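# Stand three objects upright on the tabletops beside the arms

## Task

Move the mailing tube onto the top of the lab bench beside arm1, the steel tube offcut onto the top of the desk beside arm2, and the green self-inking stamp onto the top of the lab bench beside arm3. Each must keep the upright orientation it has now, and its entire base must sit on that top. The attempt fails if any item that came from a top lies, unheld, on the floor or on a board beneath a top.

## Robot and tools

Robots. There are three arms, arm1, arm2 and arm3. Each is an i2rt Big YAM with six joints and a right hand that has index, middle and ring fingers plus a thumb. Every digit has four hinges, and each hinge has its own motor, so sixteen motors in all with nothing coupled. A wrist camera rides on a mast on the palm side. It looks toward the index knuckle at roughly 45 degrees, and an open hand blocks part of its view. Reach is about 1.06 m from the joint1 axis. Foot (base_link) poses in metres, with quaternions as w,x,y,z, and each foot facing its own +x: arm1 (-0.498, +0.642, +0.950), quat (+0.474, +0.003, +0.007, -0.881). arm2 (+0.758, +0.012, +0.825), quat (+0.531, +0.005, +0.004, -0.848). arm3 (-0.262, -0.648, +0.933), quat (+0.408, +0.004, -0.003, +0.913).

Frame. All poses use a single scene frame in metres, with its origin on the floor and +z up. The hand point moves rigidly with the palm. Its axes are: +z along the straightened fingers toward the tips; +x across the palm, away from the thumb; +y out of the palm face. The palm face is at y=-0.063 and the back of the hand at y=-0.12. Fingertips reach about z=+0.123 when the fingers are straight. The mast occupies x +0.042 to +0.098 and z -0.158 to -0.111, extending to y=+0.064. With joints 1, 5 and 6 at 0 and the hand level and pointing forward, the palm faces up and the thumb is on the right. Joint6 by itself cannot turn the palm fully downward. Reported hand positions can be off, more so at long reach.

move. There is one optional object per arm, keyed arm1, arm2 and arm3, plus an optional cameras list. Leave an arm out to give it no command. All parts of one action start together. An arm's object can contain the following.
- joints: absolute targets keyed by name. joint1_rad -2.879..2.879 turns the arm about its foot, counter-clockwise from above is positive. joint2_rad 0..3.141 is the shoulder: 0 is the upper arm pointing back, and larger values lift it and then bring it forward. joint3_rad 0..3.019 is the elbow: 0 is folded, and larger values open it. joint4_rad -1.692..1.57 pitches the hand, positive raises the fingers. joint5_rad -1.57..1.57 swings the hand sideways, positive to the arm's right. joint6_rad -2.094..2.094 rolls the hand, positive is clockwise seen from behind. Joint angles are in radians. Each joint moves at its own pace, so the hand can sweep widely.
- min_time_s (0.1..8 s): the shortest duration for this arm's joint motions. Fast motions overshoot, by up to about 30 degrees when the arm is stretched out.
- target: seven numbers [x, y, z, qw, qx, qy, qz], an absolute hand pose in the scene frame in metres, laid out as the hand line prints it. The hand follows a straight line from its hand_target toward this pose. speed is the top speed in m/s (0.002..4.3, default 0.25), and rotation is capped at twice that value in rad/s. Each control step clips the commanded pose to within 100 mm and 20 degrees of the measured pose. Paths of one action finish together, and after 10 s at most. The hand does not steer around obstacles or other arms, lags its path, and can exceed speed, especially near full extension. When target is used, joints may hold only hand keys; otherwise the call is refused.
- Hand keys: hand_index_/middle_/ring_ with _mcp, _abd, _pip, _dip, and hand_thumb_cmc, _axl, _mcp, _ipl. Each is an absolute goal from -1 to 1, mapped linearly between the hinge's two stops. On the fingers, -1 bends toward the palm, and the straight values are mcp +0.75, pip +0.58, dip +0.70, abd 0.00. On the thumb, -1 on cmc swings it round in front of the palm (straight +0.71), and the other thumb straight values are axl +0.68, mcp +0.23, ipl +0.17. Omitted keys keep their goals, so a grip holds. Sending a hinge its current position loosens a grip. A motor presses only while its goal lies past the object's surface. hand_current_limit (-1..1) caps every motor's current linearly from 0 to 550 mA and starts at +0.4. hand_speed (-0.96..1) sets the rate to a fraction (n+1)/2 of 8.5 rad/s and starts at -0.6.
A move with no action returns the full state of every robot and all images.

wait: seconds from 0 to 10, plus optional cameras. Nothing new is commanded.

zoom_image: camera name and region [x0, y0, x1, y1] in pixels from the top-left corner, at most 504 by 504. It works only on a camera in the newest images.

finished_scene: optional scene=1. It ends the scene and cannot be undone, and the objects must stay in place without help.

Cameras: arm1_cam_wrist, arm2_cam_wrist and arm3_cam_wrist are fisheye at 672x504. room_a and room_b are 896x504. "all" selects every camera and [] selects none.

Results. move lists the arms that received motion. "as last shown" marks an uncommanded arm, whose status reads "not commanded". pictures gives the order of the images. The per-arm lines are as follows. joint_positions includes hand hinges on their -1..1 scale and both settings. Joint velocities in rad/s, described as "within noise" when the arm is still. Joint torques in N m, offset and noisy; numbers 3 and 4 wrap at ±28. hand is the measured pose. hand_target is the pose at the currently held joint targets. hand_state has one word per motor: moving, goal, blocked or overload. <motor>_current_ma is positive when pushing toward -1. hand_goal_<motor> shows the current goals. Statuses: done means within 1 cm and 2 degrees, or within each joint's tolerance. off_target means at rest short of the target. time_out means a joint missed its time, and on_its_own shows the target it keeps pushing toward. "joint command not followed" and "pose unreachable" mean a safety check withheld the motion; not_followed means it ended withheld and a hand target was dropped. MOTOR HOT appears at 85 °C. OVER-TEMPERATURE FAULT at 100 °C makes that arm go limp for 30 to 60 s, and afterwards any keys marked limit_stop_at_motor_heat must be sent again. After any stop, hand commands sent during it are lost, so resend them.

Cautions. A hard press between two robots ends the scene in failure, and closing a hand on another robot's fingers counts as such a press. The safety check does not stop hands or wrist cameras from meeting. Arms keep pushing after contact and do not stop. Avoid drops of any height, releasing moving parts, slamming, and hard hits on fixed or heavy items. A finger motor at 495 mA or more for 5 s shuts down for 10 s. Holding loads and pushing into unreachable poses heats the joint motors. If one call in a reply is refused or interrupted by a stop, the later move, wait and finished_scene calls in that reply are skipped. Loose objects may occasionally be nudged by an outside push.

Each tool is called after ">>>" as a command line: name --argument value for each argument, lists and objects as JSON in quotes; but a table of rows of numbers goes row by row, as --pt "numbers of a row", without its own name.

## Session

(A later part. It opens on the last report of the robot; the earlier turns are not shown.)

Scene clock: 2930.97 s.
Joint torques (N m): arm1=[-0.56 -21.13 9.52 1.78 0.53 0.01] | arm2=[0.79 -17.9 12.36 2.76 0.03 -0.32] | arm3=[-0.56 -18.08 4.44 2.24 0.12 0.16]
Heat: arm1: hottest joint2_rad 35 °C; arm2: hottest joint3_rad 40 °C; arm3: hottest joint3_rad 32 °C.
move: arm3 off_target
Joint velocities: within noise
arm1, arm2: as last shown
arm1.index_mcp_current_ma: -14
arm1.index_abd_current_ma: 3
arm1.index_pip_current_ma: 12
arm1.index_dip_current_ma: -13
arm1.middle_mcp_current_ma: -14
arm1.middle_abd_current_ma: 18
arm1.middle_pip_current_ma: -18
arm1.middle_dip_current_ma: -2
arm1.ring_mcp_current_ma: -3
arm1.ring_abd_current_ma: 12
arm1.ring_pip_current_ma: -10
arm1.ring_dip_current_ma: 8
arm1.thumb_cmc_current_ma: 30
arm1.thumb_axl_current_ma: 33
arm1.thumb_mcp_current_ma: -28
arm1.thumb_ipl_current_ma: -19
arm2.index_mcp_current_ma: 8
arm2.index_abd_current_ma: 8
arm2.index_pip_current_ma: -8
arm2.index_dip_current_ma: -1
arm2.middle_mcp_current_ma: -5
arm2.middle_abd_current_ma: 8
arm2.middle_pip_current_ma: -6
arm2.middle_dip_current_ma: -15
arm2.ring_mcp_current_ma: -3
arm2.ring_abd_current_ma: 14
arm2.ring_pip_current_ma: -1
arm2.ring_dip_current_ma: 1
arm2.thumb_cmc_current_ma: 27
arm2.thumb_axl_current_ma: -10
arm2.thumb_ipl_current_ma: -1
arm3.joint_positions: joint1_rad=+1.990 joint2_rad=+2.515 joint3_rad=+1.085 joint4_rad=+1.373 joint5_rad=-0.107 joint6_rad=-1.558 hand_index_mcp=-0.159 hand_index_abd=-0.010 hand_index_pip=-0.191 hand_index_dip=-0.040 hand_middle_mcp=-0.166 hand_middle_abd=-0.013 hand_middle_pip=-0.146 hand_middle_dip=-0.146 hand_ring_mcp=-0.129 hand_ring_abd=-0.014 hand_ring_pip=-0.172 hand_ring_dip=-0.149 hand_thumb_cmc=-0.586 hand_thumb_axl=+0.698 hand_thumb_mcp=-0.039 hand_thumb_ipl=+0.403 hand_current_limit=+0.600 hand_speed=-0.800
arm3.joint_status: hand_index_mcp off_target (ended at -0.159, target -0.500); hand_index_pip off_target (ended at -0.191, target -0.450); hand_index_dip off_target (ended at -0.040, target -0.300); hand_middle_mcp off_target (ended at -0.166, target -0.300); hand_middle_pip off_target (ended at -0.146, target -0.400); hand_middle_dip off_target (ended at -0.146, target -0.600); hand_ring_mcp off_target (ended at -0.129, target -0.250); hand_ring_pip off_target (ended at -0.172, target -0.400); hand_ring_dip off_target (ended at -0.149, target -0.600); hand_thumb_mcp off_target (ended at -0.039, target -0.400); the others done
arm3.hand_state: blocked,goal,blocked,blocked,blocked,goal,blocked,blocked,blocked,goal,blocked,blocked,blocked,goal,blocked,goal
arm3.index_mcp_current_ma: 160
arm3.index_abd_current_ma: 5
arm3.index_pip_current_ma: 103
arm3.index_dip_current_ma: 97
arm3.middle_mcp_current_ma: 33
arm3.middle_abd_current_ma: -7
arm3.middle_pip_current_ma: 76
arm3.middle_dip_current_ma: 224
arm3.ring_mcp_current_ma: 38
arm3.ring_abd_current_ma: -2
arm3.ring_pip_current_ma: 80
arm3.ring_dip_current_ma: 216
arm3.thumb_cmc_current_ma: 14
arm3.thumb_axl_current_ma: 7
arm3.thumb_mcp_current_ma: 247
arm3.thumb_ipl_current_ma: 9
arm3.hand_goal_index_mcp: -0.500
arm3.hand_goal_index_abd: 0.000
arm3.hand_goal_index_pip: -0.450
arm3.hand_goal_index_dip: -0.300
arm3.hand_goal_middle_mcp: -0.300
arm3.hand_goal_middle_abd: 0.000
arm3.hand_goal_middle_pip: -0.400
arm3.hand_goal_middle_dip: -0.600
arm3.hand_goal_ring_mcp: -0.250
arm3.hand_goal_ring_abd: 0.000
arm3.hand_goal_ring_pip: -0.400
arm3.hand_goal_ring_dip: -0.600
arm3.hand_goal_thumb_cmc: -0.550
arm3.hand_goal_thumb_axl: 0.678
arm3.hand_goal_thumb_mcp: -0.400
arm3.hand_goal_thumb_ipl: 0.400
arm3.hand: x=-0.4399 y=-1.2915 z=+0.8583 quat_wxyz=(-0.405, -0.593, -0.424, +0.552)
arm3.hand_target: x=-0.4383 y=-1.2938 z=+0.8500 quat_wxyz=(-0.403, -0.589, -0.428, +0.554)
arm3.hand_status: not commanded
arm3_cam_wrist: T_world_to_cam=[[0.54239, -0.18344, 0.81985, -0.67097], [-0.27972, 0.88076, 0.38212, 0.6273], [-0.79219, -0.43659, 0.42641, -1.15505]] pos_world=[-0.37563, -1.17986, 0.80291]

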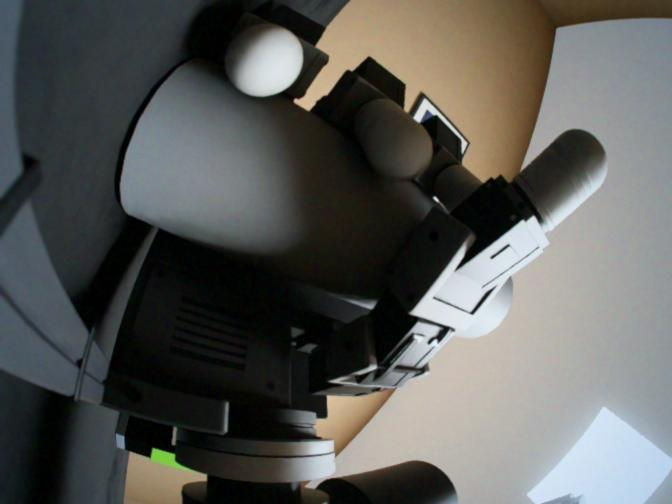

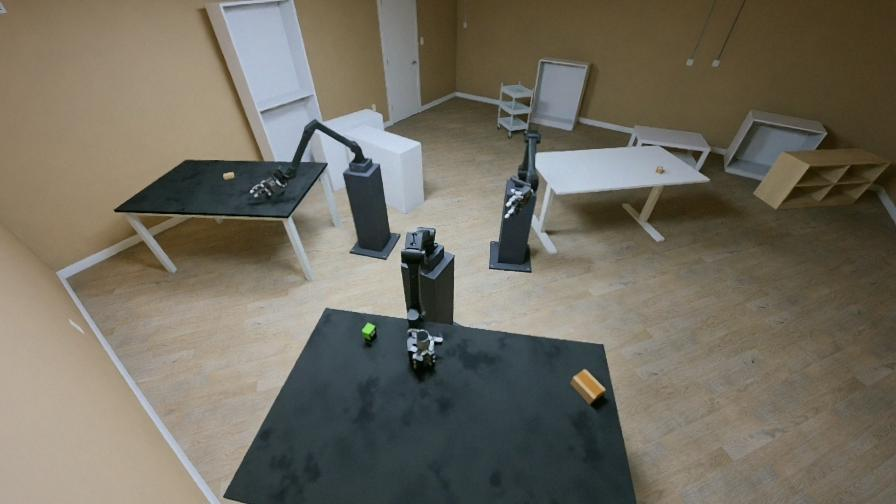

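>>> move --arm3 '{"joints": {"hand_index_mcp": -0.75, "hand_index_pip": -0.7, "hand_index_dip": -0.5, "hand_middle_mcp": -0.5, "hand_middle_pip": -0.6, "hand_middle_dip": -0.8, "hand_ring_mcp": -0.45, "hand_ring_pip": -0.6, "hand_ring_dip": -0.8, "hand_thumb_mcp": -0.6}}' --cameras '[]'

>>> move --arm3 '{"target": [-0.4384, -1.295, 0.91, 0.4027, 0.5893, 0.4281, -0.5543], "speed": 0.06}' --cameras '["arm3_cam_wrist", "room_b"]'

>>> zoom_image --camera "room_b" --region '[350, 260, 470, 380]'

Scene clock: 2935.27 s.
Joint torques (N m): arm1=[-0.62 -21.19 9.51 1.78 0.53 0.02] | arm2=[0.97 -17.73 12.4 2.71 0.04 -0.31] | arm3=[-0.5 -18.08 4.46 2.26 0.12 0.17]
Heat: arm1: hottest joint2_rad 35 °C; arm2: hottest joint3_rad 40 °C; arm3: hottest joint3_rad 32 °C.
move: arm3 off_target
Joint velocities: within noise
arm1.joint_positions: joint1_rad=-0.789 joint2_rad=+2.379 joint3_rad=+1.472 joint4_rad=+0.498 joint5_rad=+0.408 joint6_rad=+1.738 hand_index_mcp=+0.380 hand_index_abd=+0.004 hand_index_pip=+0.162 hand_index_dip=+0.588 hand_middle_mcp=+0.996 hand_middle_abd=+0.011 hand_middle_pip=+0.571 hand_middle_dip=+0.697 hand_ring_mcp=+0.995 hand_ring_abd=+0.010 hand_ring_pip=+0.571 hand_ring_dip=+0.690 hand_thumb_cmc=-0.324 hand_thumb_axl=+0.700 hand_thumb_mcp=+0.052 hand_thumb_ipl=+0.266 hand_current_limit=+0.400 hand_speed=-0.900
arm1.joint_status: not commanded
arm1.hand_state: goal,goal,goal,goal,goal,goal,goal,goal,goal,goal,goal,goal,blocked,blocked,blocked,goal
arm1.index_mcp_current_ma: -12
arm1.index_abd_current_ma: 9
arm1.index_pip_current_ma: -1
arm1.index_dip_current_ma: -26
arm1.middle_mcp_current_ma: -18
arm1.middle_abd_current_ma: 11
arm1.middle_pip_current_ma: -9
arm1.middle_dip_current_ma: 0
arm1.ring_mcp_current_ma: 2
arm1.ring_abd_current_ma: 20
arm1.ring_pip_current_ma: -8
arm1.ring_dip_current_ma: 2
arm1.thumb_cmc_current_ma: 31
arm1.thumb_axl_current_ma: 32
arm1.thumb_mcp_current_ma: -9
arm1.thumb_ipl_current_ma: -20
arm1.hand_goal_index_mcp: 0.380
arm1.hand_goal_index_abd: 0.000
arm1.hand_goal_index_pip: 0.170
arm1.hand_goal_index_dip: 0.600
arm1.hand_goal_middle_mcp: 1.000
arm1.hand_goal_middle_abd: 0.000
arm1.hand_goal_middle_pip: 0.578
arm1.hand_goal_middle_dip: 0.696
arm1.hand_goal_ring_mcp: 1.000
arm1.hand_goal_ring_abd: 0.000
arm1.hand_goal_ring_pip: 0.578
arm1.hand_goal_ring_dip: 0.696
arm1.hand_goal_thumb_cmc: -0.350
arm1.hand_goal_thumb_axl: 0.678
arm1.hand_goal_thumb_mcp: 0.080
arm1.hand_goal_thumb_ipl: 0.280
arm1.hand: x=-1.2601 y=+0.6354 z=+0.8786 quat_wxyz=(+0.560, -0.094, -0.819, -0.075)
arm1.hand_target: x=-1.2723 y=+0.6331 z=+0.8852 quat_wxyz=(+0.569, -0.101, -0.813, -0.071)
arm1.hand_status: not commanded
arm2: as last shown
arm2.index_mcp_current_ma: -1
arm2.index_pip_current_ma: -7
arm2.index_dip_current_ma: 3
arm2.middle_mcp_current_ma: -2
arm2.middle_abd_current_ma: 15
arm2.middle_pip_current_ma: 3
arm2.middle_dip_current_ma: 2
arm2.ring_mcp_current_ma: -8
arm2.ring_abd_current_ma: 15
arm2.ring_pip_current_ma: 7
arm2.ring_dip_current_ma: -2
arm2.thumb_cmc_current_ma: 21
arm2.thumb_axl_current_ma: -8
arm2.thumb_ipl_current_ma: -4
arm3.joint_positions: joint1_rad=+1.990 joint2_rad=+2.515 joint3_rad=+1.085 joint4_rad=+1.373 joint5_rad=-0.107 joint6_rad=-1.557 hand_index_mcp=-0.154 hand_index_abd=-0.010 hand_index_pip=-0.188 hand_index_dip=-0.057 hand_middle_mcp=-0.164 hand_middle_abd=-0.011 hand_middle_pip=-0.145 hand_middle_dip=-0.154 hand_ring_mcp=-0.129 hand_ring_abd=-0.013 hand_ring_pip=-0.170 hand_ring_dip=-0.157 hand_thumb_cmc=-0.585 hand_thumb_axl=+0.696 hand_thumb_mcp=-0.048 hand_thumb_ipl=+0.405 hand_current_limit=+0.600 hand_speed=-0.800
arm3.joint_status: hand_index_mcp off_target (ended at -0.154, target -0.750); hand_index_pip off_target (ended at -0.188, target -0.700); hand_index_dip off_target (ended at -0.057, target -0.500); hand_middle_mcp off_target (ended at -0.164, target -0.500); hand_middle_pip off_target (ended at -0.145, target -0.600); hand_middle_dip off_target (ended at -0.154, target -0.800); hand_ring_mcp off_target (ended at -0.129, target -0.450); hand_ring_pip off_target (ended at -0.170, target -0.600); hand_ring_dip off_target (ended at -0.157, target -0.800); hand_thumb_mcp off_target (ended at -0.048, target -0.600)
arm3.hand_state: blocked,goal,blocked,blocked,blocked,goal,blocked,blocked,blocked,goal,blocked,blocked,blocked,goal,blocked,goal
arm3.index_mcp_current_ma: 378
arm3.index_abd_current_ma: 3
arm3.index_pip_current_ma: 278
arm3.index_dip_current_ma: 220
arm3.middle_mcp_current_ma: 159
arm3.middle_abd_current_ma: 1
arm3.middle_pip_current_ma: 230
arm3.middle_dip_current_ma: 393
arm3.ring_mcp_current_ma: 147
arm3.ring_abd_current_ma: -20
arm3.ring_pip_current_ma: 212
arm3.ring_dip_current_ma: 405
arm3.thumb_cmc_current_ma: -9
arm3.thumb_axl_current_ma: 6
arm3.thumb_mcp_current_ma: 455
arm3.thumb_ipl_current_ma: -6
arm3.hand_goal_index_mcp: -0.750
arm3.hand_goal_index_abd: 0.000
arm3.hand_goal_index_pip: -0.700
arm3.hand_goal_index_dip: -0.500
arm3.hand_goal_middle_mcp: -0.500
arm3.hand_goal_middle_abd: 0.000
arm3.hand_goal_middle_pip: -0.600
arm3.hand_goal_middle_dip: -0.800
arm3.hand_goal_ring_mcp: -0.450
arm3.hand_goal_ring_abd: 0.000
arm3.hand_goal_ring_pip: -0.600
arm3.hand_goal_ring_dip: -0.800
arm3.hand_goal_thumb_cmc: -0.550
arm3.hand_goal_thumb_axl: 0.678
arm3.hand_goal_thumb_mcp: -0.600
arm3.hand_goal_thumb_ipl: 0.400
arm3.hand: x=-0.4399 y=-1.2915 z=+0.8583 quat_wxyz=(-0.405, -0.593, -0.424, +0.552)
arm3.hand_target: x=-0.4383 y=-1.2938 z=+0.8500 quat_wxyz=(-0.403, -0.589, -0.428, +0.554)
arm3.hand_status: not commanded

Scene clock: 2936.77 s.
Joint torques (N m): arm1=[-0.62 -21.19 9.52 1.78 0.53 0.02] | arm2=[0.85 -17.85 12.37 2.76 0.04 -0.33] | arm3=[-0.56 -25.47 3.3 2.47 0.04 0.42]
Heat: arm1: hottest joint2_rad 35 °C; arm2: hottest joint3_rad 40 °C; arm3: hottest joint3_rad 32 °C.
move: arm3 off_target
Joint velocities: within noise
arm1, arm2: as last shown
arm1.index_mcp_current_ma: -5
arm1.index_abd_current_ma: -1
arm1.index_pip_current_ma: 3
arm1.index_dip_current_ma: -16
arm1.middle_mcp_current_ma: -9
arm1.middle_abd_current_ma: 21
arm1.middle_pip_current_ma: -15
arm1.middle_dip_current_ma: -3
arm1.ring_mcp_current_ma: 10
arm1.ring_abd_current_ma: 12
arm1.ring_pip_current_ma: 3
arm1.ring_dip_current_ma: 0
arm1.thumb_cmc_current_ma: 30
arm1.thumb_axl_current_ma: 28
arm1.thumb_mcp_current_ma: -33
arm1.thumb_ipl_current_ma: -26
arm2.index_abd_current_ma: 7
arm2.index_pip_current_ma: -6
arm2.index_dip_current_ma: -3
arm2.middle_mcp_current_ma: 4
arm2.middle_abd_current_ma: 13
arm2.middle_pip_current_ma: -5
arm2.middle_dip_current_ma: -7
arm2.ring_mcp_current_ma: -9
arm2.ring_abd_current_ma: 12
arm2.ring_pip_current_ma: 12
arm2.ring_dip_current_ma: 0
arm2.thumb_cmc_current_ma: 23
arm2.thumb_axl_current_ma: -6
arm2.thumb_mcp_current_ma: -18
arm2.thumb_ipl_current_ma: 7
arm3.joint_positions: joint1_rad=+1.990 joint2_rad=+2.447 joint3_rad=+1.018 joint4_rad=+1.290 joint5_rad=-0.107 joint6_rad=-1.583 hand_index_mcp=-0.153 hand_index_abd=-0.010 hand_index_pip=-0.188 hand_index_dip=-0.058 hand_middle_mcp=-0.163 hand_middle_abd=-0.010 hand_middle_pip=-0.145 hand_middle_dip=-0.155 hand_ring_mcp=-0.129 hand_ring_abd=-0.014 hand_ring_pip=-0.170 hand_ring_dip=-0.158 hand_thumb_cmc=-0.585 hand_thumb_axl=+0.696 hand_thumb_mcp=-0.050 hand_thumb_ipl=+0.410 hand_current_limit=+0.600 hand_speed=-0.800
arm3.joint_status: not commanded
arm3.hand_state: blocked,goal,blocked,blocked,blocked,goal,blocked,blocked,blocked,goal,blocked,blocked,blocked,goal,blocked,goal
arm3.index_mcp_current_ma: 377
arm3.index_abd_current_ma: 7
arm3.index_pip_current_ma: 273
arm3.index_dip_current_ma: 228
arm3.middle_mcp_current_ma: 157
arm3.middle_abd_current_ma: -5
arm3.middle_pip_current_ma: 227
arm3.middle_dip_current_ma: 392
arm3.ring_mcp_current_ma: 160
arm3.ring_abd_current_ma: 1
arm3.ring_pip_current_ma: 203
arm3.ring_dip_current_ma: 390
arm3.thumb_cmc_current_ma: 9
arm3.thumb_axl_current_ma: 8
arm3.thumb_mcp_current_ma: 452
arm3.thumb_ipl_current_ma: 10
arm3.hand_goal_index_mcp: -0.750
arm3.hand_goal_index_abd: 0.000
arm3.hand_goal_index_pip: -0.700
arm3.hand_goal_index_dip: -0.500
arm3.hand_goal_middle_mcp: -0.500
arm3.hand_goal_middle_abd: 0.000
arm3.hand_goal_middle_pip: -0.600
arm3.hand_goal_middle_dip: -0.800
arm3.hand_goal_ring_mcp: -0.450
arm3.hand_goal_ring_abd: 0.000
arm3.hand_goal_ring_pip: -0.600
arm3.hand_goal_ring_dip: -0.800
arm3.hand_goal_thumb_cmc: -0.550
arm3.hand_goal_thumb_axl: 0.678
arm3.hand_goal_thumb_mcp: -0.600
arm3.hand_goal_thumb_ipl: 0.400
arm3.hand: x=-0.4343 y=-1.2807 z=+0.8597 quat_wxyz=(-0.383, -0.612, -0.445, +0.530)
arm3.hand_target: x=-0.4379 y=-1.2941 z=+0.9089 quat_wxyz=(-0.403, -0.589, -0.428, +0.554)
arm3.hand_status: off_target (0.053 m and 4.8 deg from the pose sent, 0.052 m and 0.7 deg at the start)
arm3_cam_wrist: T_world_to_cam=[[0.53425, -0.25008, 0.80749, -0.7513], [-0.28574, 0.84559, 0.45093, 0.51195], [-0.79557, -0.47164, 0.3803, -1.15325]] pos_world=[-0.36982, -1.1647, 0.81439]

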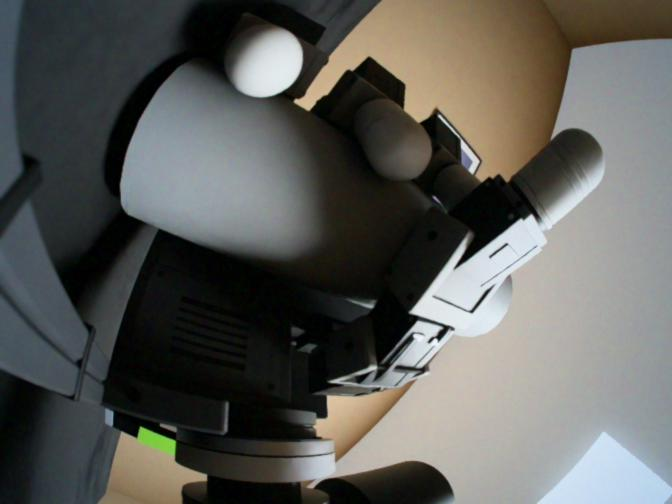

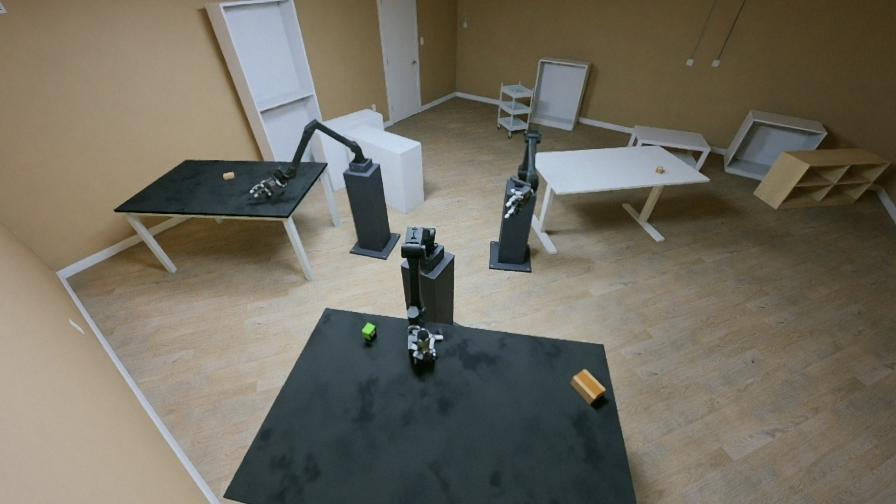

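Scaled by 4.200 from the camera's image (finer frame: 1280x720).

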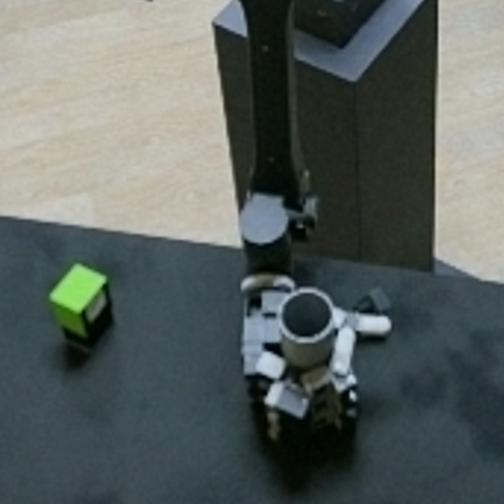

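>>> move --arm3 '{"target": [-0.4384, -1.295, 0.96, 0.4264, 0.5569, 0.4046, -0.5869], "speed": 0.06}' --cameras '["arm3_cam_wrist", "room_b"]'

>>> zoom_image --camera "room_b" --region '[350, 260, 470, 380]'

Scene clock: 2941.70 s.
Joint torques (N m): arm1=[-0.56 -21.19 9.52 1.78 0.53 0.02] | arm2=[1.03 -17.79 12.36 2.77 0.02 -0.33] | arm3=[-0.5 -25.05 3.62 3.99 0.07 0.51]
Heat: arm1: hottest joint2_rad 35 °C; arm2: hottest joint3_rad 40 °C; arm3: hottest joint2_rad 32 °C.
move: arm3 off_target
Joint velocities: within noise
arm1, arm2: as last shown
arm1.index_mcp_current_ma: -15
arm1.index_abd_current_ma: -2
arm1.index_pip_current_ma: 0
arm1.index_dip_current_ma: -17
arm1.middle_mcp_current_ma: -26
arm1.middle_abd_current_ma: 19
arm1.middle_pip_current_ma: -11
arm1.middle_dip_current_ma: -5
arm1.ring_abd_current_ma: 21
arm1.ring_pip_current_ma: -9
arm1.ring_dip_current_ma: 1
arm1.thumb_cmc_current_ma: 33
arm1.thumb_axl_current_ma: 24
arm1.thumb_mcp_current_ma: -31
arm1.thumb_ipl_current_ma: -22
arm2.index_mcp_current_ma: 10
arm2.index_abd_current_ma: 9
arm2.index_pip_current_ma: 4
arm2.index_dip_current_ma: -8
arm2.middle_mcp_current_ma: -6
arm2.middle_abd_current_ma: 10
arm2.middle_pip_current_ma: -14
arm2.middle_dip_current_ma: -16
arm2.ring_mcp_current_ma: 3
arm2.ring_abd_current_ma: 0
arm2.ring_pip_current_ma: 4
arm2.ring_dip_current_ma: -2
arm2.thumb_cmc_current_ma: 29
arm2.thumb_axl_current_ma: -7
arm2.thumb_mcp_current_ma: -13
arm3.joint_positions: joint1_rad=+1.990 joint2_rad=+2.390 joint3_rad=+1.002 joint4_rad=+1.326 joint5_rad=-0.107 joint6_rad=-1.583 hand_index_mcp=-0.153 hand_index_abd=-0.010 hand_index_pip=-0.188 hand_index_dip=-0.058 hand_middle_mcp=-0.163 hand_middle_abd=-0.010 hand_middle_pip=-0.145 hand_middle_dip=-0.155 hand_ring_mcp=-0.129 hand_ring_abd=-0.014 hand_ring_pip=-0.170 hand_ring_dip=-0.158 hand_thumb_cmc=-0.585 hand_thumb_axl=+0.696 hand_thumb_mcp=-0.050 hand_thumb_ipl=+0.410 hand_current_limit=+0.600 hand_speed=-0.800
arm3.joint_status: not commanded
arm3.hand_state: blocked,goal,blocked,blocked,blocked,goal,blocked,blocked,blocked,goal,blocked,blocked,blocked,goal,blocked,goal
arm3.index_mcp_current_ma: 386
arm3.index_abd_current_ma: 6
arm3.index_pip_current_ma: 280
arm3.index_dip_current_ma: 217
arm3.middle_mcp_current_ma: 148
arm3.middle_abd_current_ma: -8
arm3.middle_pip_current_ma: 215
arm3.middle_dip_current_ma: 390
arm3.ring_mcp_current_ma: 161
arm3.ring_abd_current_ma: 5
arm3.ring_pip_current_ma: 198
arm3.ring_dip_current_ma: 393
arm3.thumb_cmc_current_ma: -9
arm3.thumb_axl_current_ma: 4
arm3.thumb_mcp_current_ma: 442
arm3.thumb_ipl_current_ma: 21
arm3.hand_goal_index_mcp: -0.750
arm3.hand_goal_index_abd: 0.000
arm3.hand_goal_index_pip: -0.700
arm3.hand_goal_index_dip: -0.500
arm3.hand_goal_middle_mcp: -0.500
arm3.hand_goal_middle_abd: 0.000
arm3.hand_goal_middle_pip: -0.600
arm3.hand_goal_middle_dip: -0.800
arm3.hand_goal_ring_mcp: -0.450
arm3.hand_goal_ring_abd: 0.000
arm3.hand_goal_ring_pip: -0.600
arm3.hand_goal_ring_dip: -0.800
arm3.hand_goal_thumb_cmc: -0.550
arm3.hand_goal_thumb_axl: 0.678
arm3.hand_goal_thumb_mcp: -0.600
arm3.hand_goal_thumb_ipl: 0.400
arm3.hand: x=-0.4359 y=-1.2850 z=+0.8993 quat_wxyz=(-0.397, -0.589, -0.433, +0.555)
arm3.hand_target: x=-0.4378 y=-1.2942 z=+0.9578 quat_wxyz=(-0.427, -0.557, -0.405, +0.586)
arm3.hand_status: off_target (0.062 m and 7.0 deg from the pose sent, 0.102 m and 11.3 deg at the start)
arm3_cam_wrist: T_world_to_cam=[[0.56003, -0.19282, 0.80573, -0.69716], [-0.27276, 0.87541, 0.39908, 0.58781], [-0.78229, -0.44327, 0.43766, -1.1809]] pos_world=[-0.37304, -1.17245, 0.84396]

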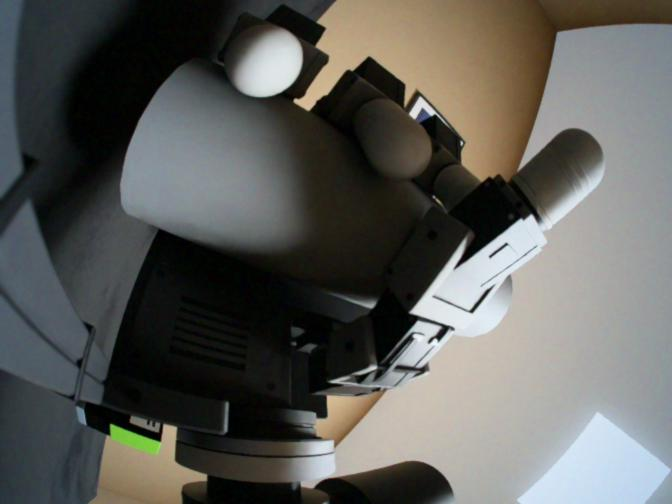

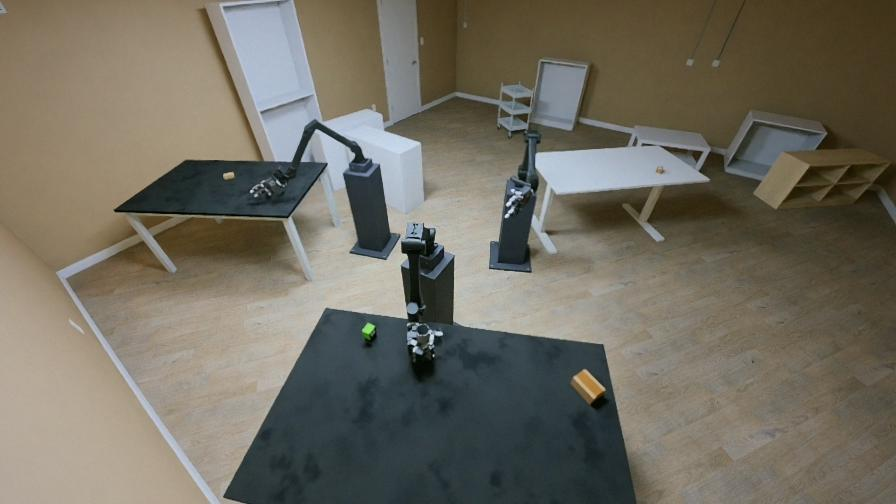

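Scaled by 4.200 from the camera's image (finer frame: 1280x720).

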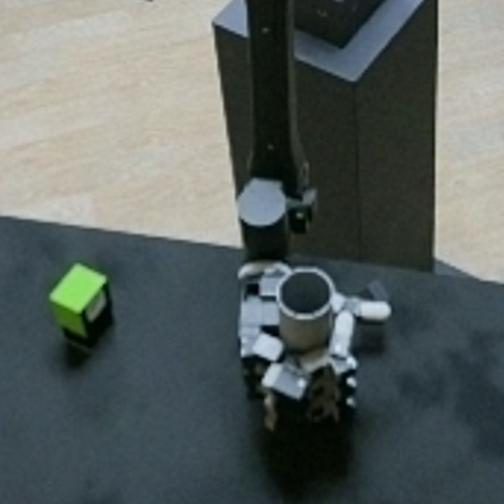

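>>> move --arm3 '{"target": [-0.4384, -1.291, 1.10, 0.4264, 0.5569, 0.4046, -0.5869], "speed": 0.1}' --cameras '["arm3_cam_wrist"]'

Scene clock: 2951.97 s.
Joint torques (N m): arm1=[-0.56 -21.13 9.51 1.78 0.53 0.02] | arm2=[0.91 -18.08 12.38 2.78 0.04 -0.32] | arm3=[-0.79 -22.53 6.41 2.54 -0.11 0.52]
Heat: arm1: hottest joint2_rad 35 °C; arm2: hottest joint3_rad 40 °C; arm3: hottest joint2_rad 32 °C.
move: arm3 off_target
Joint velocities: within noise
arm1, arm2: as last shown
arm1.index_mcp_current_ma: 0
arm1.index_abd_current_ma: 10
arm1.index_pip_current_ma: 4
arm1.index_dip_current_ma: -21
arm1.middle_mcp_current_ma: -23
arm1.middle_abd_current_ma: 9
arm1.middle_pip_current_ma: -13
arm1.middle_dip_current_ma: -3
arm1.ring_mcp_current_ma: 2
arm1.ring_abd_current_ma: 12
arm1.ring_pip_current_ma: 4
arm1.thumb_cmc_current_ma: 32
arm1.thumb_axl_current_ma: 25
arm1.thumb_mcp_current_ma: -27
arm1.thumb_ipl_current_ma: -28
arm2.index_mcp_current_ma: 3
arm2.index_abd_current_ma: 12
arm2.index_pip_current_ma: 6
arm2.index_dip_current_ma: -5
arm2.middle_mcp_current_ma: -5
arm2.middle_abd_current_ma: 9
arm2.middle_pip_current_ma: -6
arm2.middle_dip_current_ma: -6
arm2.ring_mcp_current_ma: -9
arm2.ring_abd_current_ma: 21
arm2.ring_dip_current_ma: 0
arm2.thumb_cmc_current_ma: 31
arm2.thumb_axl_current_ma: 1
arm2.thumb_mcp_current_ma: -15
arm2.thumb_ipl_current_ma: 1
arm3.joint_positions: joint1_rad=+1.990 joint2_rad=+1.999 joint3_rad=+0.913 joint4_rad=+1.070 joint5_rad=-0.107 joint6_rad=-1.583 hand_index_mcp=-0.153 hand_index_abd=-0.010 hand_index_pip=-0.188 hand_index_dip=-0.058 hand_middle_mcp=-0.163 hand_middle_abd=-0.010 hand_middle_pip=-0.145 hand_middle_dip=-0.155 hand_ring_mcp=-0.129 hand_ring_abd=-0.014 hand_ring_pip=-0.170 hand_ring_dip=-0.158 hand_thumb_cmc=-0.585 hand_thumb_axl=+0.696 hand_thumb_mcp=-0.050 hand_thumb_ipl=+0.410 hand_current_limit=+0.600 hand_speed=-0.800
arm3.joint_status: not commanded
arm3.hand_state: blocked,goal,blocked,blocked,blocked,goal,blocked,blocked,blocked,goal,blocked,blocked,blocked,goal,blocked,goal
arm3.index_mcp_current_ma: 391
arm3.index_abd_current_ma: 16
arm3.index_pip_current_ma: 284
arm3.index_dip_current_ma: 213
arm3.middle_mcp_current_ma: 151
arm3.middle_abd_current_ma: -9
arm3.middle_pip_current_ma: 216
arm3.middle_dip_current_ma: 395
arm3.ring_mcp_current_ma: 152
arm3.ring_abd_current_ma: -10
arm3.ring_pip_current_ma: 196
arm3.ring_dip_current_ma: 383
arm3.thumb_cmc_current_ma: -7
arm3.thumb_axl_current_ma: 11
arm3.thumb_mcp_current_ma: 449
arm3.thumb_ipl_current_ma: 12
arm3.hand_goal_index_mcp: -0.750
arm3.hand_goal_index_abd: 0.000
arm3.hand_goal_index_pip: -0.700
arm3.hand_goal_index_dip: -0.500
arm3.hand_goal_middle_mcp: -0.500
arm3.hand_goal_middle_abd: 0.000
arm3.hand_goal_middle_pip: -0.600
arm3.hand_goal_middle_dip: -0.800
arm3.hand_goal_ring_mcp: -0.450
arm3.hand_goal_ring_abd: 0.000
arm3.hand_goal_ring_pip: -0.600
arm3.hand_goal_ring_dip: -0.800
arm3.hand_goal_thumb_cmc: -0.550
arm3.hand_goal_thumb_axl: 0.678
arm3.hand_goal_thumb_mcp: -0.600
arm3.hand_goal_thumb_ipl: 0.400
arm3.hand: x=-0.4368 y=-1.2899 z=+1.0550 quat_wxyz=(-0.405, -0.575, -0.425, +0.569)
arm3.hand_target: x=-0.4381 y=-1.2906 z=+1.0990 quat_wxyz=(-0.427, -0.557, -0.405, +0.587)
arm3.hand_status: off_target (0.045 m and 4.4 deg from the pose sent, 0.201 m and 7.0 deg at the start)
arm3_cam_wrist: T_world_to_cam=[[0.57517, -0.15901, 0.80243, -0.76937], [-0.2659, 0.89132, 0.36722, 0.58687], [-0.77361, -0.42458, 0.47038, -1.25854]] pos_world=[-0.37506, -1.17978, 0.99385]

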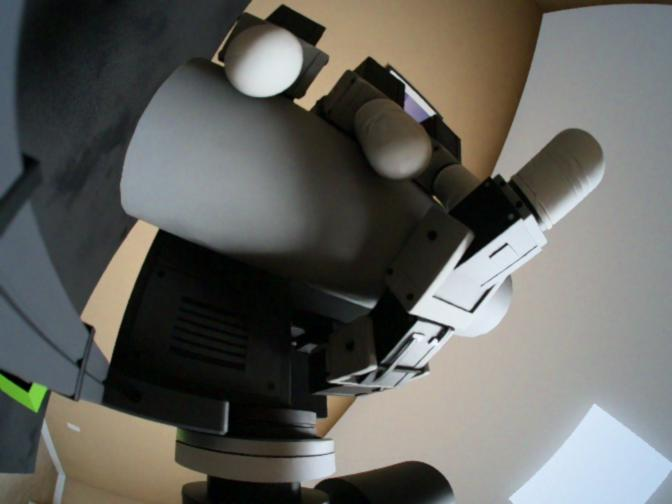

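>>> move --arm3 '{"joints": {"joint1_rad": 0.1}, "min_time_s": 4.5}' --cameras '[]'

>>> move --arm3 '{"joints": {"joint1_rad": -1.836}, "min_time_s": 4.5}' --cameras '["arm3_cam_wrist", "arm2_cam_wrist", "room_a"]'

Scene clock: 2959.93 s.
Joint torques (N m): arm1=[-0.62 -21.19 9.52 1.78 0.53 0.02] | arm2=[1.08 -17.85 12.42 2.81 0.01 -0.33] | arm3=[-0.44 -22.53 6.46 2.44 -0.03 0.52]
Heat: arm1: hottest joint2_rad 35 °C; arm2: hottest joint3_rad 40 °C; arm3: hottest joint2_rad 32 °C.
move: arm3 done
Joint velocities: within noise
arm1, arm2: as last shown
arm1.index_mcp_current_ma: -7
arm1.index_abd_current_ma: 11
arm1.index_pip_current_ma: 15
arm1.index_dip_current_ma: -31
arm1.middle_mcp_current_ma: -6
arm1.middle_abd_current_ma: 21
arm1.middle_pip_current_ma: -21
arm1.middle_dip_current_ma: -5
arm1.ring_mcp_current_ma: 1
arm1.ring_abd_current_ma: 11
arm1.ring_pip_current_ma: -9
arm1.ring_dip_current_ma: -2
arm1.thumb_cmc_current_ma: 29
arm1.thumb_axl_current_ma: 28
arm1.thumb_mcp_current_ma: -20
arm1.thumb_ipl_current_ma: -23
arm2.index_mcp_current_ma: 0
arm2.index_abd_current_ma: 15
arm2.index_pip_current_ma: 0
arm2.index_dip_current_ma: -1
arm2.middle_mcp_current_ma: -7
arm2.middle_abd_current_ma: 15
arm2.middle_pip_current_ma: 0
arm2.middle_dip_current_ma: 2
arm2.ring_mcp_current_ma: 0
arm2.ring_abd_current_ma: 14
arm2.ring_pip_current_ma: -3
arm2.ring_dip_current_ma: -8
arm2.thumb_mcp_current_ma: -18
arm2.thumb_ipl_current_ma: 4
arm3.joint_positions: joint1_rad=+0.097 joint2_rad=+1.999 joint3_rad=+0.913 joint4_rad=+1.070 joint5_rad=-0.108 joint6_rad=-1.583 hand_index_mcp=-0.153 hand_index_abd=-0.010 hand_index_pip=-0.188 hand_index_dip=-0.058 hand_middle_mcp=-0.163 hand_middle_abd=-0.010 hand_middle_pip=-0.145 hand_middle_dip=-0.156 hand_ring_mcp=-0.129 hand_ring_abd=-0.014 hand_ring_pip=-0.170 hand_ring_dip=-0.158 hand_thumb_cmc=-0.585 hand_thumb_axl=+0.696 hand_thumb_mcp=-0.050 hand_thumb_ipl=+0.410 hand_current_limit=+0.600 hand_speed=-0.800
arm3.joint_status: all done
arm3.hand_state: blocked,goal,blocked,blocked,blocked,goal,blocked,blocked,blocked,goal,blocked,blocked,blocked,goal,blocked,goal
arm3.index_mcp_current_ma: 373
arm3.index_abd_current_ma: 12
arm3.index_pip_current_ma: 286
arm3.index_dip_current_ma: 206
arm3.middle_mcp_current_ma: 159
arm3.middle_abd_current_ma: -6
arm3.middle_pip_current_ma: 213
arm3.middle_dip_current_ma: 398
arm3.ring_mcp_current_ma: 164
arm3.ring_abd_current_ma: -4
arm3.ring_pip_current_ma: 202
arm3.ring_dip_current_ma: 394
arm3.thumb_cmc_current_ma: 5
arm3.thumb_axl_current_ma: 18
arm3.thumb_mcp_current_ma: 446
arm3.thumb_ipl_current_ma: 5
arm3.hand_goal_index_mcp: -0.750
arm3.hand_goal_index_abd: 0.000
arm3.hand_goal_index_pip: -0.700
arm3.hand_goal_index_dip: -0.500
arm3.hand_goal_middle_mcp: -0.500
arm3.hand_goal_middle_abd: 0.000
arm3.hand_goal_middle_pip: -0.600
arm3.hand_goal_middle_dip: -0.800
arm3.hand_goal_ring_mcp: -0.450
arm3.hand_goal_ring_abd: 0.000
arm3.hand_goal_ring_pip: -0.600
arm3.hand_goal_ring_dip: -0.800
arm3.hand_goal_thumb_cmc: -0.550
arm3.hand_goal_thumb_axl: 0.678
arm3.hand_goal_thumb_mcp: -0.600
arm3.hand_goal_thumb_ipl: 0.400
arm3.hand: x=-0.8139 y=-0.2796 z=+1.0655 quat_wxyz=(+0.225, -0.676, +0.217, +0.668)
arm3.hand_target: x=-0.8154 y=-0.2811 z=+1.1095 quat_wxyz=(+0.226, -0.649, +0.212, +0.695)
arm3.hand_status: not commanded

Scene clock: 2965.10 s.
Joint torques (N m): arm1=[-0.62 -21.13 9.51 1.78 0.53 0.02] | arm2=[0.79 -17.9 12.44 2.82 0.02 -0.32] | arm3=[-0.38 -22.42 6.43 2.41 -0.1 0.52]
Heat: arm1: hottest joint2_rad 35 °C; arm2: hottest joint3_rad 40 °C; arm3: hottest joint2_rad 32 °C.
move: arm3 done
Joint velocities: within noise
arm1: as last shown
arm1.index_mcp_current_ma: -15
arm1.index_abd_current_ma: 1
arm1.index_pip_current_ma: 0
arm1.index_dip_current_ma: -11
arm1.middle_mcp_current_ma: -2
arm1.middle_abd_current_ma: 13
arm1.middle_pip_current_ma: -9
arm1.middle_dip_current_ma: 5
arm1.ring_mcp_current_ma: 10
arm1.ring_abd_current_ma: 10
arm1.ring_pip_current_ma: -11
arm1.ring_dip_current_ma: 2
arm1.thumb_cmc_current_ma: 24
arm1.thumb_axl_current_ma: 26
arm1.thumb_mcp_current_ma: -27
arm1.thumb_ipl_current_ma: -27
arm2.joint_positions: joint1_rad=+0.010 joint2_rad=+1.752 joint3_rad=+1.254 joint4_rad=+0.447 joint5_rad=+0.591 joint6_rad=+1.586 hand_index_mcp=+0.757 hand_index_abd=+0.013 hand_index_pip=+0.575 hand_index_dip=+0.694 hand_middle_mcp=+0.897 hand_middle_abd=+0.007 hand_middle_pip=+0.572 hand_middle_dip=+0.691 hand_ring_mcp=+0.760 hand_ring_abd=+0.008 hand_ring_pip=+0.577 hand_ring_dip=+0.693 hand_thumb_cmc=-0.529 hand_thumb_axl=+0.676 hand_thumb_mcp=+0.594 hand_thumb_ipl=+0.171 hand_current_limit=+0.400 hand_speed=-0.700
arm2.joint_status: not commanded
arm2.hand_state: goal,goal,goal,goal,overload,goal,goal,goal,goal,goal,goal,goal,blocked,goal,goal,goal
arm2.index_mcp_current_ma: 4
arm2.index_abd_current_ma: 4
arm2.index_pip_current_ma: -15
arm2.index_dip_current_ma: 0
arm2.middle_mcp_current_ma: -6
arm2.middle_abd_current_ma: 13
arm2.middle_pip_current_ma: -11
arm2.middle_dip_current_ma: -7
arm2.ring_mcp_current_ma: 1
arm2.ring_abd_current_ma: 12
arm2.ring_pip_current_ma: 3
arm2.ring_dip_current_ma: 12
arm2.thumb_cmc_current_ma: 29
arm2.thumb_axl_current_ma: -15
arm2.thumb_mcp_current_ma: -12
arm2.thumb_ipl_current_ma: 1
arm2.hand_goal_index_mcp: 0.760
arm2.hand_goal_index_abd: 0.000
arm2.hand_goal_index_pip: 0.578
arm2.hand_goal_index_dip: 0.696
arm2.hand_goal_middle_mcp: 0.754
arm2.hand_goal_middle_abd: 0.000
arm2.hand_goal_middle_pip: 0.578
arm2.hand_goal_middle_dip: 0.696
arm2.hand_goal_ring_mcp: 0.760
arm2.hand_goal_ring_abd: 0.000
arm2.hand_goal_ring_pip: 0.578
arm2.hand_goal_ring_dip: 0.696
arm2.hand_goal_thumb_cmc: -0.550
arm2.hand_goal_thumb_axl: 0.678
arm2.hand_goal_thumb_mcp: 0.600
arm2.hand_goal_thumb_ipl: 0.170
arm2.hand: x=+0.3217 y=-0.5179 z=+1.0924 quat_wxyz=(+0.666, +0.200, -0.697, +0.176)
arm2.hand_target: x=+0.3220 y=-0.5324 z=+1.1199 quat_wxyz=(+0.681, +0.191, -0.680, +0.192)
arm2.hand_status: not commanded
arm3.joint_positions: joint1_rad=-1.841 joint2_rad=+1.999 joint3_rad=+0.913 joint4_rad=+1.070 joint5_rad=-0.107 joint6_rad=-1.583 hand_index_mcp=-0.153 hand_index_abd=-0.010 hand_index_pip=-0.188 hand_index_dip=-0.058 hand_middle_mcp=-0.163 hand_middle_abd=-0.010 hand_middle_pip=-0.145 hand_middle_dip=-0.156 hand_ring_mcp=-0.129 hand_ring_abd=-0.014 hand_ring_pip=-0.170 hand_ring_dip=-0.158 hand_thumb_cmc=-0.585 hand_thumb_axl=+0.696 hand_thumb_mcp=-0.050 hand_thumb_ipl=+0.410 hand_current_limit=+0.600 hand_speed=-0.800
arm3.joint_status: all done
arm3.hand_state: blocked,goal,blocked,blocked,blocked,goal,blocked,blocked,blocked,goal,blocked,blocked,blocked,goal,blocked,goal
arm3.index_mcp_current_ma: 391
arm3.index_abd_current_ma: 6
arm3.index_pip_current_ma: 277
arm3.index_dip_current_ma: 212
arm3.middle_mcp_current_ma: 149
arm3.middle_abd_current_ma: -19
arm3.middle_pip_current_ma: 220
arm3.middle_dip_current_ma: 402
arm3.ring_mcp_current_ma: 171
arm3.ring_abd_current_ma: -9
arm3.ring_pip_current_ma: 207
arm3.ring_dip_current_ma: 401
arm3.thumb_cmc_current_ma: -7
arm3.thumb_axl_current_ma: 11
arm3.thumb_mcp_current_ma: 454
arm3.thumb_ipl_current_ma: 8
arm3.hand_goal_index_mcp: -0.750
arm3.hand_goal_index_abd: 0.000
arm3.hand_goal_index_pip: -0.700
arm3.hand_goal_index_dip: -0.500
arm3.hand_goal_middle_mcp: -0.500
arm3.hand_goal_middle_abd: 0.000
arm3.hand_goal_middle_pip: -0.600
arm3.hand_goal_middle_dip: -0.800
arm3.hand_goal_ring_mcp: -0.450
arm3.hand_goal_ring_abd: 0.000
arm3.hand_goal_ring_pip: -0.600
arm3.hand_goal_ring_dip: -0.800
arm3.hand_goal_thumb_cmc: -0.550
arm3.hand_goal_thumb_axl: 0.678
arm3.hand_goal_thumb_mcp: -0.600
arm3.hand_goal_thumb_ipl: 0.400
arm3.hand: x=+0.2818 y=-0.2653 z=+1.0604 quat_wxyz=(+0.674, -0.199, +0.684, +0.196)
arm3.hand_target: x=+0.2809 y=-0.2630 z=+1.1044 quat_wxyz=(+0.696, -0.189, +0.659, +0.212)
arm3.hand_status: not commanded
pictures: arm2_cam_wrist, arm3_cam_wrist, room_a
arm2_cam_wrist: T_world_to_cam=[[-0.31788, 0.52754, -0.78781, 1.27723], [0.92846, 0.00482, -0.3714, 0.0502], [-0.19213, -0.84951, -0.49134, 0.28262]] pos_world=[0.4137, -0.43395, 1.16372]
arm3_cam_wrist: T_world_to_cam=[[-0.34072, 0.47339, 0.81229, -0.60866], [-0.35985, -0.86386, 0.3525, -0.56089], [0.86857, -0.1722, 0.46468, -0.65994]] pos_world=[0.16399, -0.31004, 0.99878]

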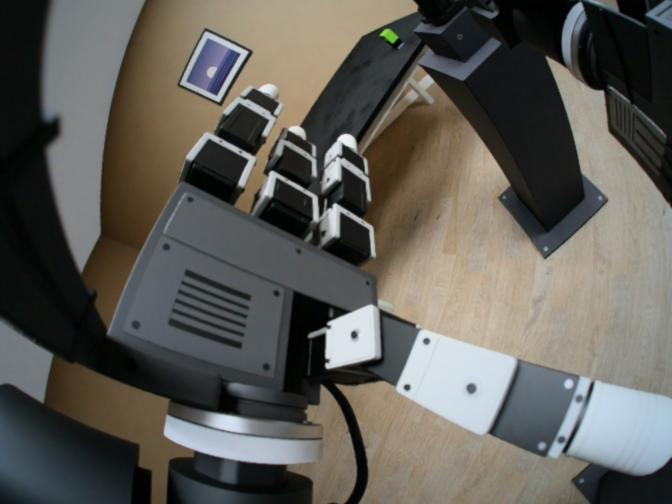

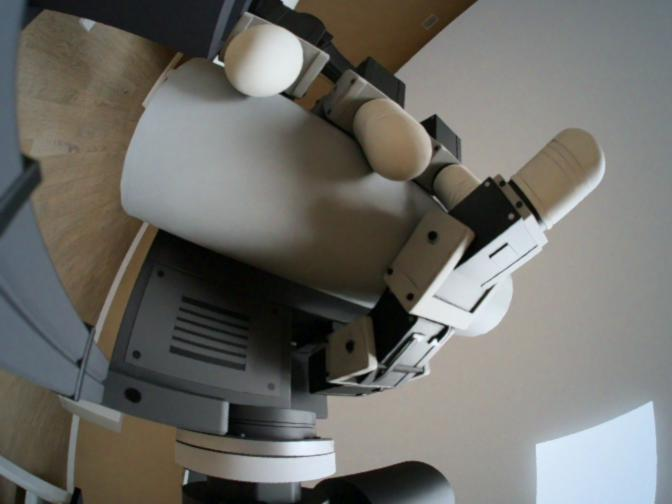

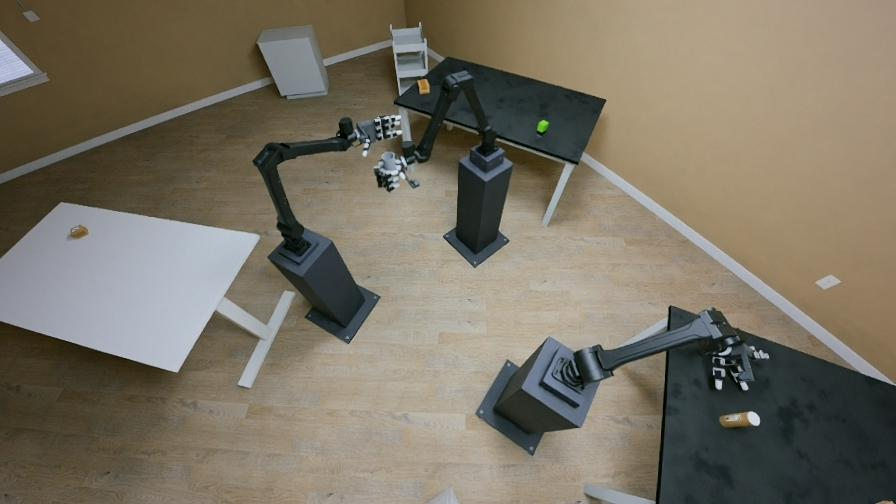

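>>> move --arm2 '{"target": [0.272, -0.430, 1.22, 0.681, 0.191, -0.680, 0.192], "speed": 0.1}' --cameras '["arm2_cam_wrist", "room_a"]'

>>> zoom_image --camera "room_a" --region '[320, 80, 460, 200]'

Scene clock: 2983.67 s.
Joint torques (N m): arm1=[-0.56 -21.13 9.52 1.78 0.53 0.02] | arm2=[-0.44 -17.44 10.11 1.81 -0.03 -0.29] | arm3=[-0.32 -22.42 6.41 2.48 -0.1 0.52]
Heat: arm1: hottest joint2_rad 35 °C; arm2: hottest joint3_rad 40 °C; arm3: hottest joint2_rad 33 °C.
move: arm2 off_target
Joint velocities: within noise
arm1, arm3: as last shown
arm1.index_abd_current_ma: 2
arm1.index_pip_current_ma: -3
arm1.index_dip_current_ma: -23
arm1.middle_mcp_current_ma: -9
arm1.middle_abd_current_ma: 10
arm1.middle_dip_current_ma: -5
arm1.ring_mcp_current_ma: -3
arm1.ring_abd_current_ma: 8
arm1.ring_pip_current_ma: -9
arm1.ring_dip_current_ma: -10
arm1.thumb_cmc_current_ma: 34
arm1.thumb_axl_current_ma: 23
arm1.thumb_mcp_current_ma: -17
arm1.thumb_ipl_current_ma: -18
arm2.joint_positions: joint1_rad=-0.147 joint2_rad=+1.524 joint3_rad=+1.254 joint4_rad=+0.259 joint5_rad=+0.418 joint6_rad=+1.586 hand_index_mcp=+0.752 hand_index_abd=+0.013 hand_index_pip=+0.573 hand_index_dip=+0.693 hand_middle_mcp=+0.894 hand_middle_abd=+0.007 hand_middle_pip=+0.572 hand_middle_dip=+0.691 hand_ring_mcp=+0.757 hand_ring_abd=+0.008 hand_ring_pip=+0.574 hand_ring_dip=+0.693 hand_thumb_cmc=-0.529 hand_thumb_axl=+0.676 hand_thumb_mcp=+0.594 hand_thumb_ipl=+0.171 hand_current_limit=+0.400 hand_speed=-0.700
arm2.joint_status: not commanded
arm2.hand_state: goal,goal,goal,goal,overload,goal,goal,goal,goal,goal,goal,goal,blocked,goal,goal,goal
arm2.index_mcp_current_ma: -1
arm2.index_abd_current_ma: 4
arm2.index_pip_current_ma: -8
arm2.index_dip_current_ma: -15
arm2.middle_mcp_current_ma: -11
arm2.middle_abd_current_ma: 7
arm2.middle_pip_current_ma: 1
arm2.middle_dip_current_ma: -12
arm2.ring_mcp_current_ma: -10
arm2.ring_abd_current_ma: 12
arm2.ring_pip_current_ma: 1
arm2.ring_dip_current_ma: 5
arm2.thumb_cmc_current_ma: 19
arm2.thumb_axl_current_ma: -14
arm2.thumb_mcp_current_ma: -21
arm2.thumb_ipl_current_ma: -1
arm2.hand_goal_index_mcp: 0.760
arm2.hand_goal_index_abd: 0.000
arm2.hand_goal_index_pip: 0.578
arm2.hand_goal_index_dip: 0.696
arm2.hand_goal_middle_mcp: 0.754
arm2.hand_goal_middle_abd: 0.000
arm2.hand_goal_middle_pip: 0.578
arm2.hand_goal_middle_dip: 0.696
arm2.hand_goal_ring_mcp: 0.760
arm2.hand_goal_ring_abd: 0.000
arm2.hand_goal_ring_pip: 0.578
arm2.hand_goal_ring_dip: 0.696
arm2.hand_goal_thumb_cmc: -0.550
arm2.hand_goal_thumb_axl: 0.678
arm2.hand_goal_thumb_mcp: 0.600
arm2.hand_goal_thumb_ipl: 0.170
arm2.hand: x=+0.2734 y=-0.4357 z=+1.2012 quat_wxyz=(+0.673, +0.194, -0.688, +0.192)
arm2.hand_target: x=+0.2723 y=-0.4299 z=+1.2199 quat_wxyz=(+0.681, +0.191, -0.680, +0.192)
arm2.hand_status: off_target (0.020 m and 1.3 deg from the pose sent, 0.163 m and 3.4 deg at the start)
arm3.index_mcp_current_ma: 382
arm3.index_abd_current_ma: 2
arm3.index_pip_current_ma: 288
arm3.index_dip_current_ma: 217
arm3.middle_mcp_current_ma: 156
arm3.middle_abd_current_ma: -8
arm3.middle_pip_current_ma: 223
arm3.middle_dip_current_ma: 397
arm3.ring_mcp_current_ma: 160
arm3.ring_abd_current_ma: -1
arm3.ring_pip_current_ma: 203
arm3.ring_dip_current_ma: 393
arm3.thumb_cmc_current_ma: -3
arm3.thumb_axl_current_ma: 5
arm3.thumb_mcp_current_ma: 452
arm3.thumb_ipl_current_ma: 17
arm2_cam_wrist: T_world_to_cam=[[-0.3374, 0.49327, -0.80178, 1.31136], [0.92287, 0.00535, -0.38507, 0.15321], [-0.18565, -0.86986, -0.45704, 0.34477]] pos_world=[0.36507, -0.34778, 1.26798]

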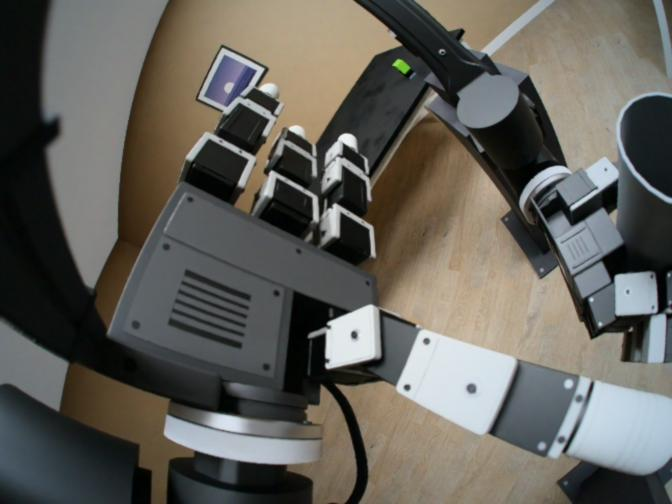

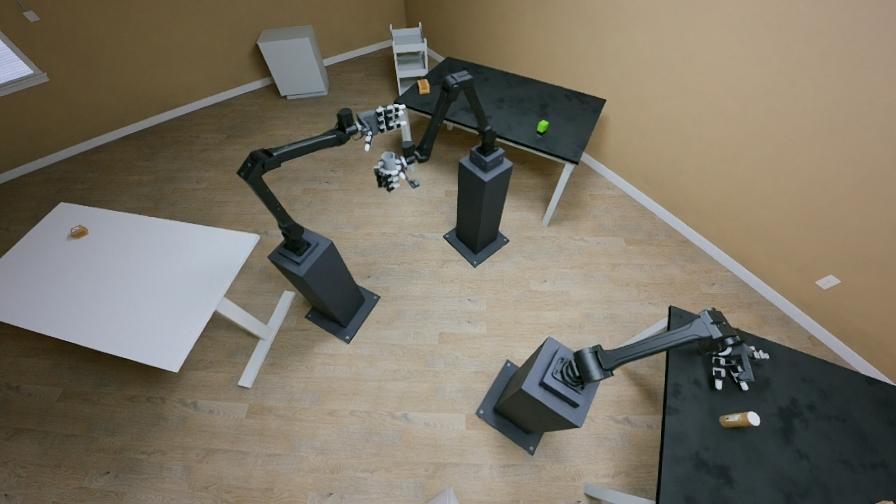

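Scaled by 3.600 from the camera's image (finer frame: 1280x720).

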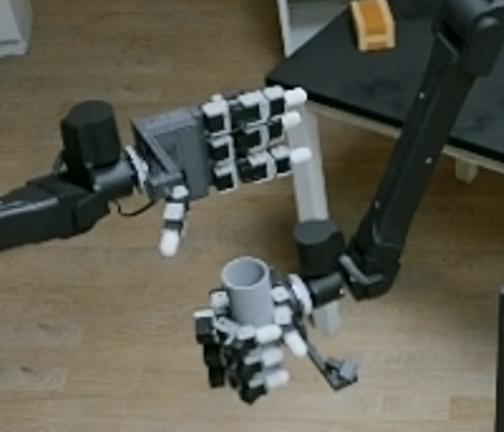

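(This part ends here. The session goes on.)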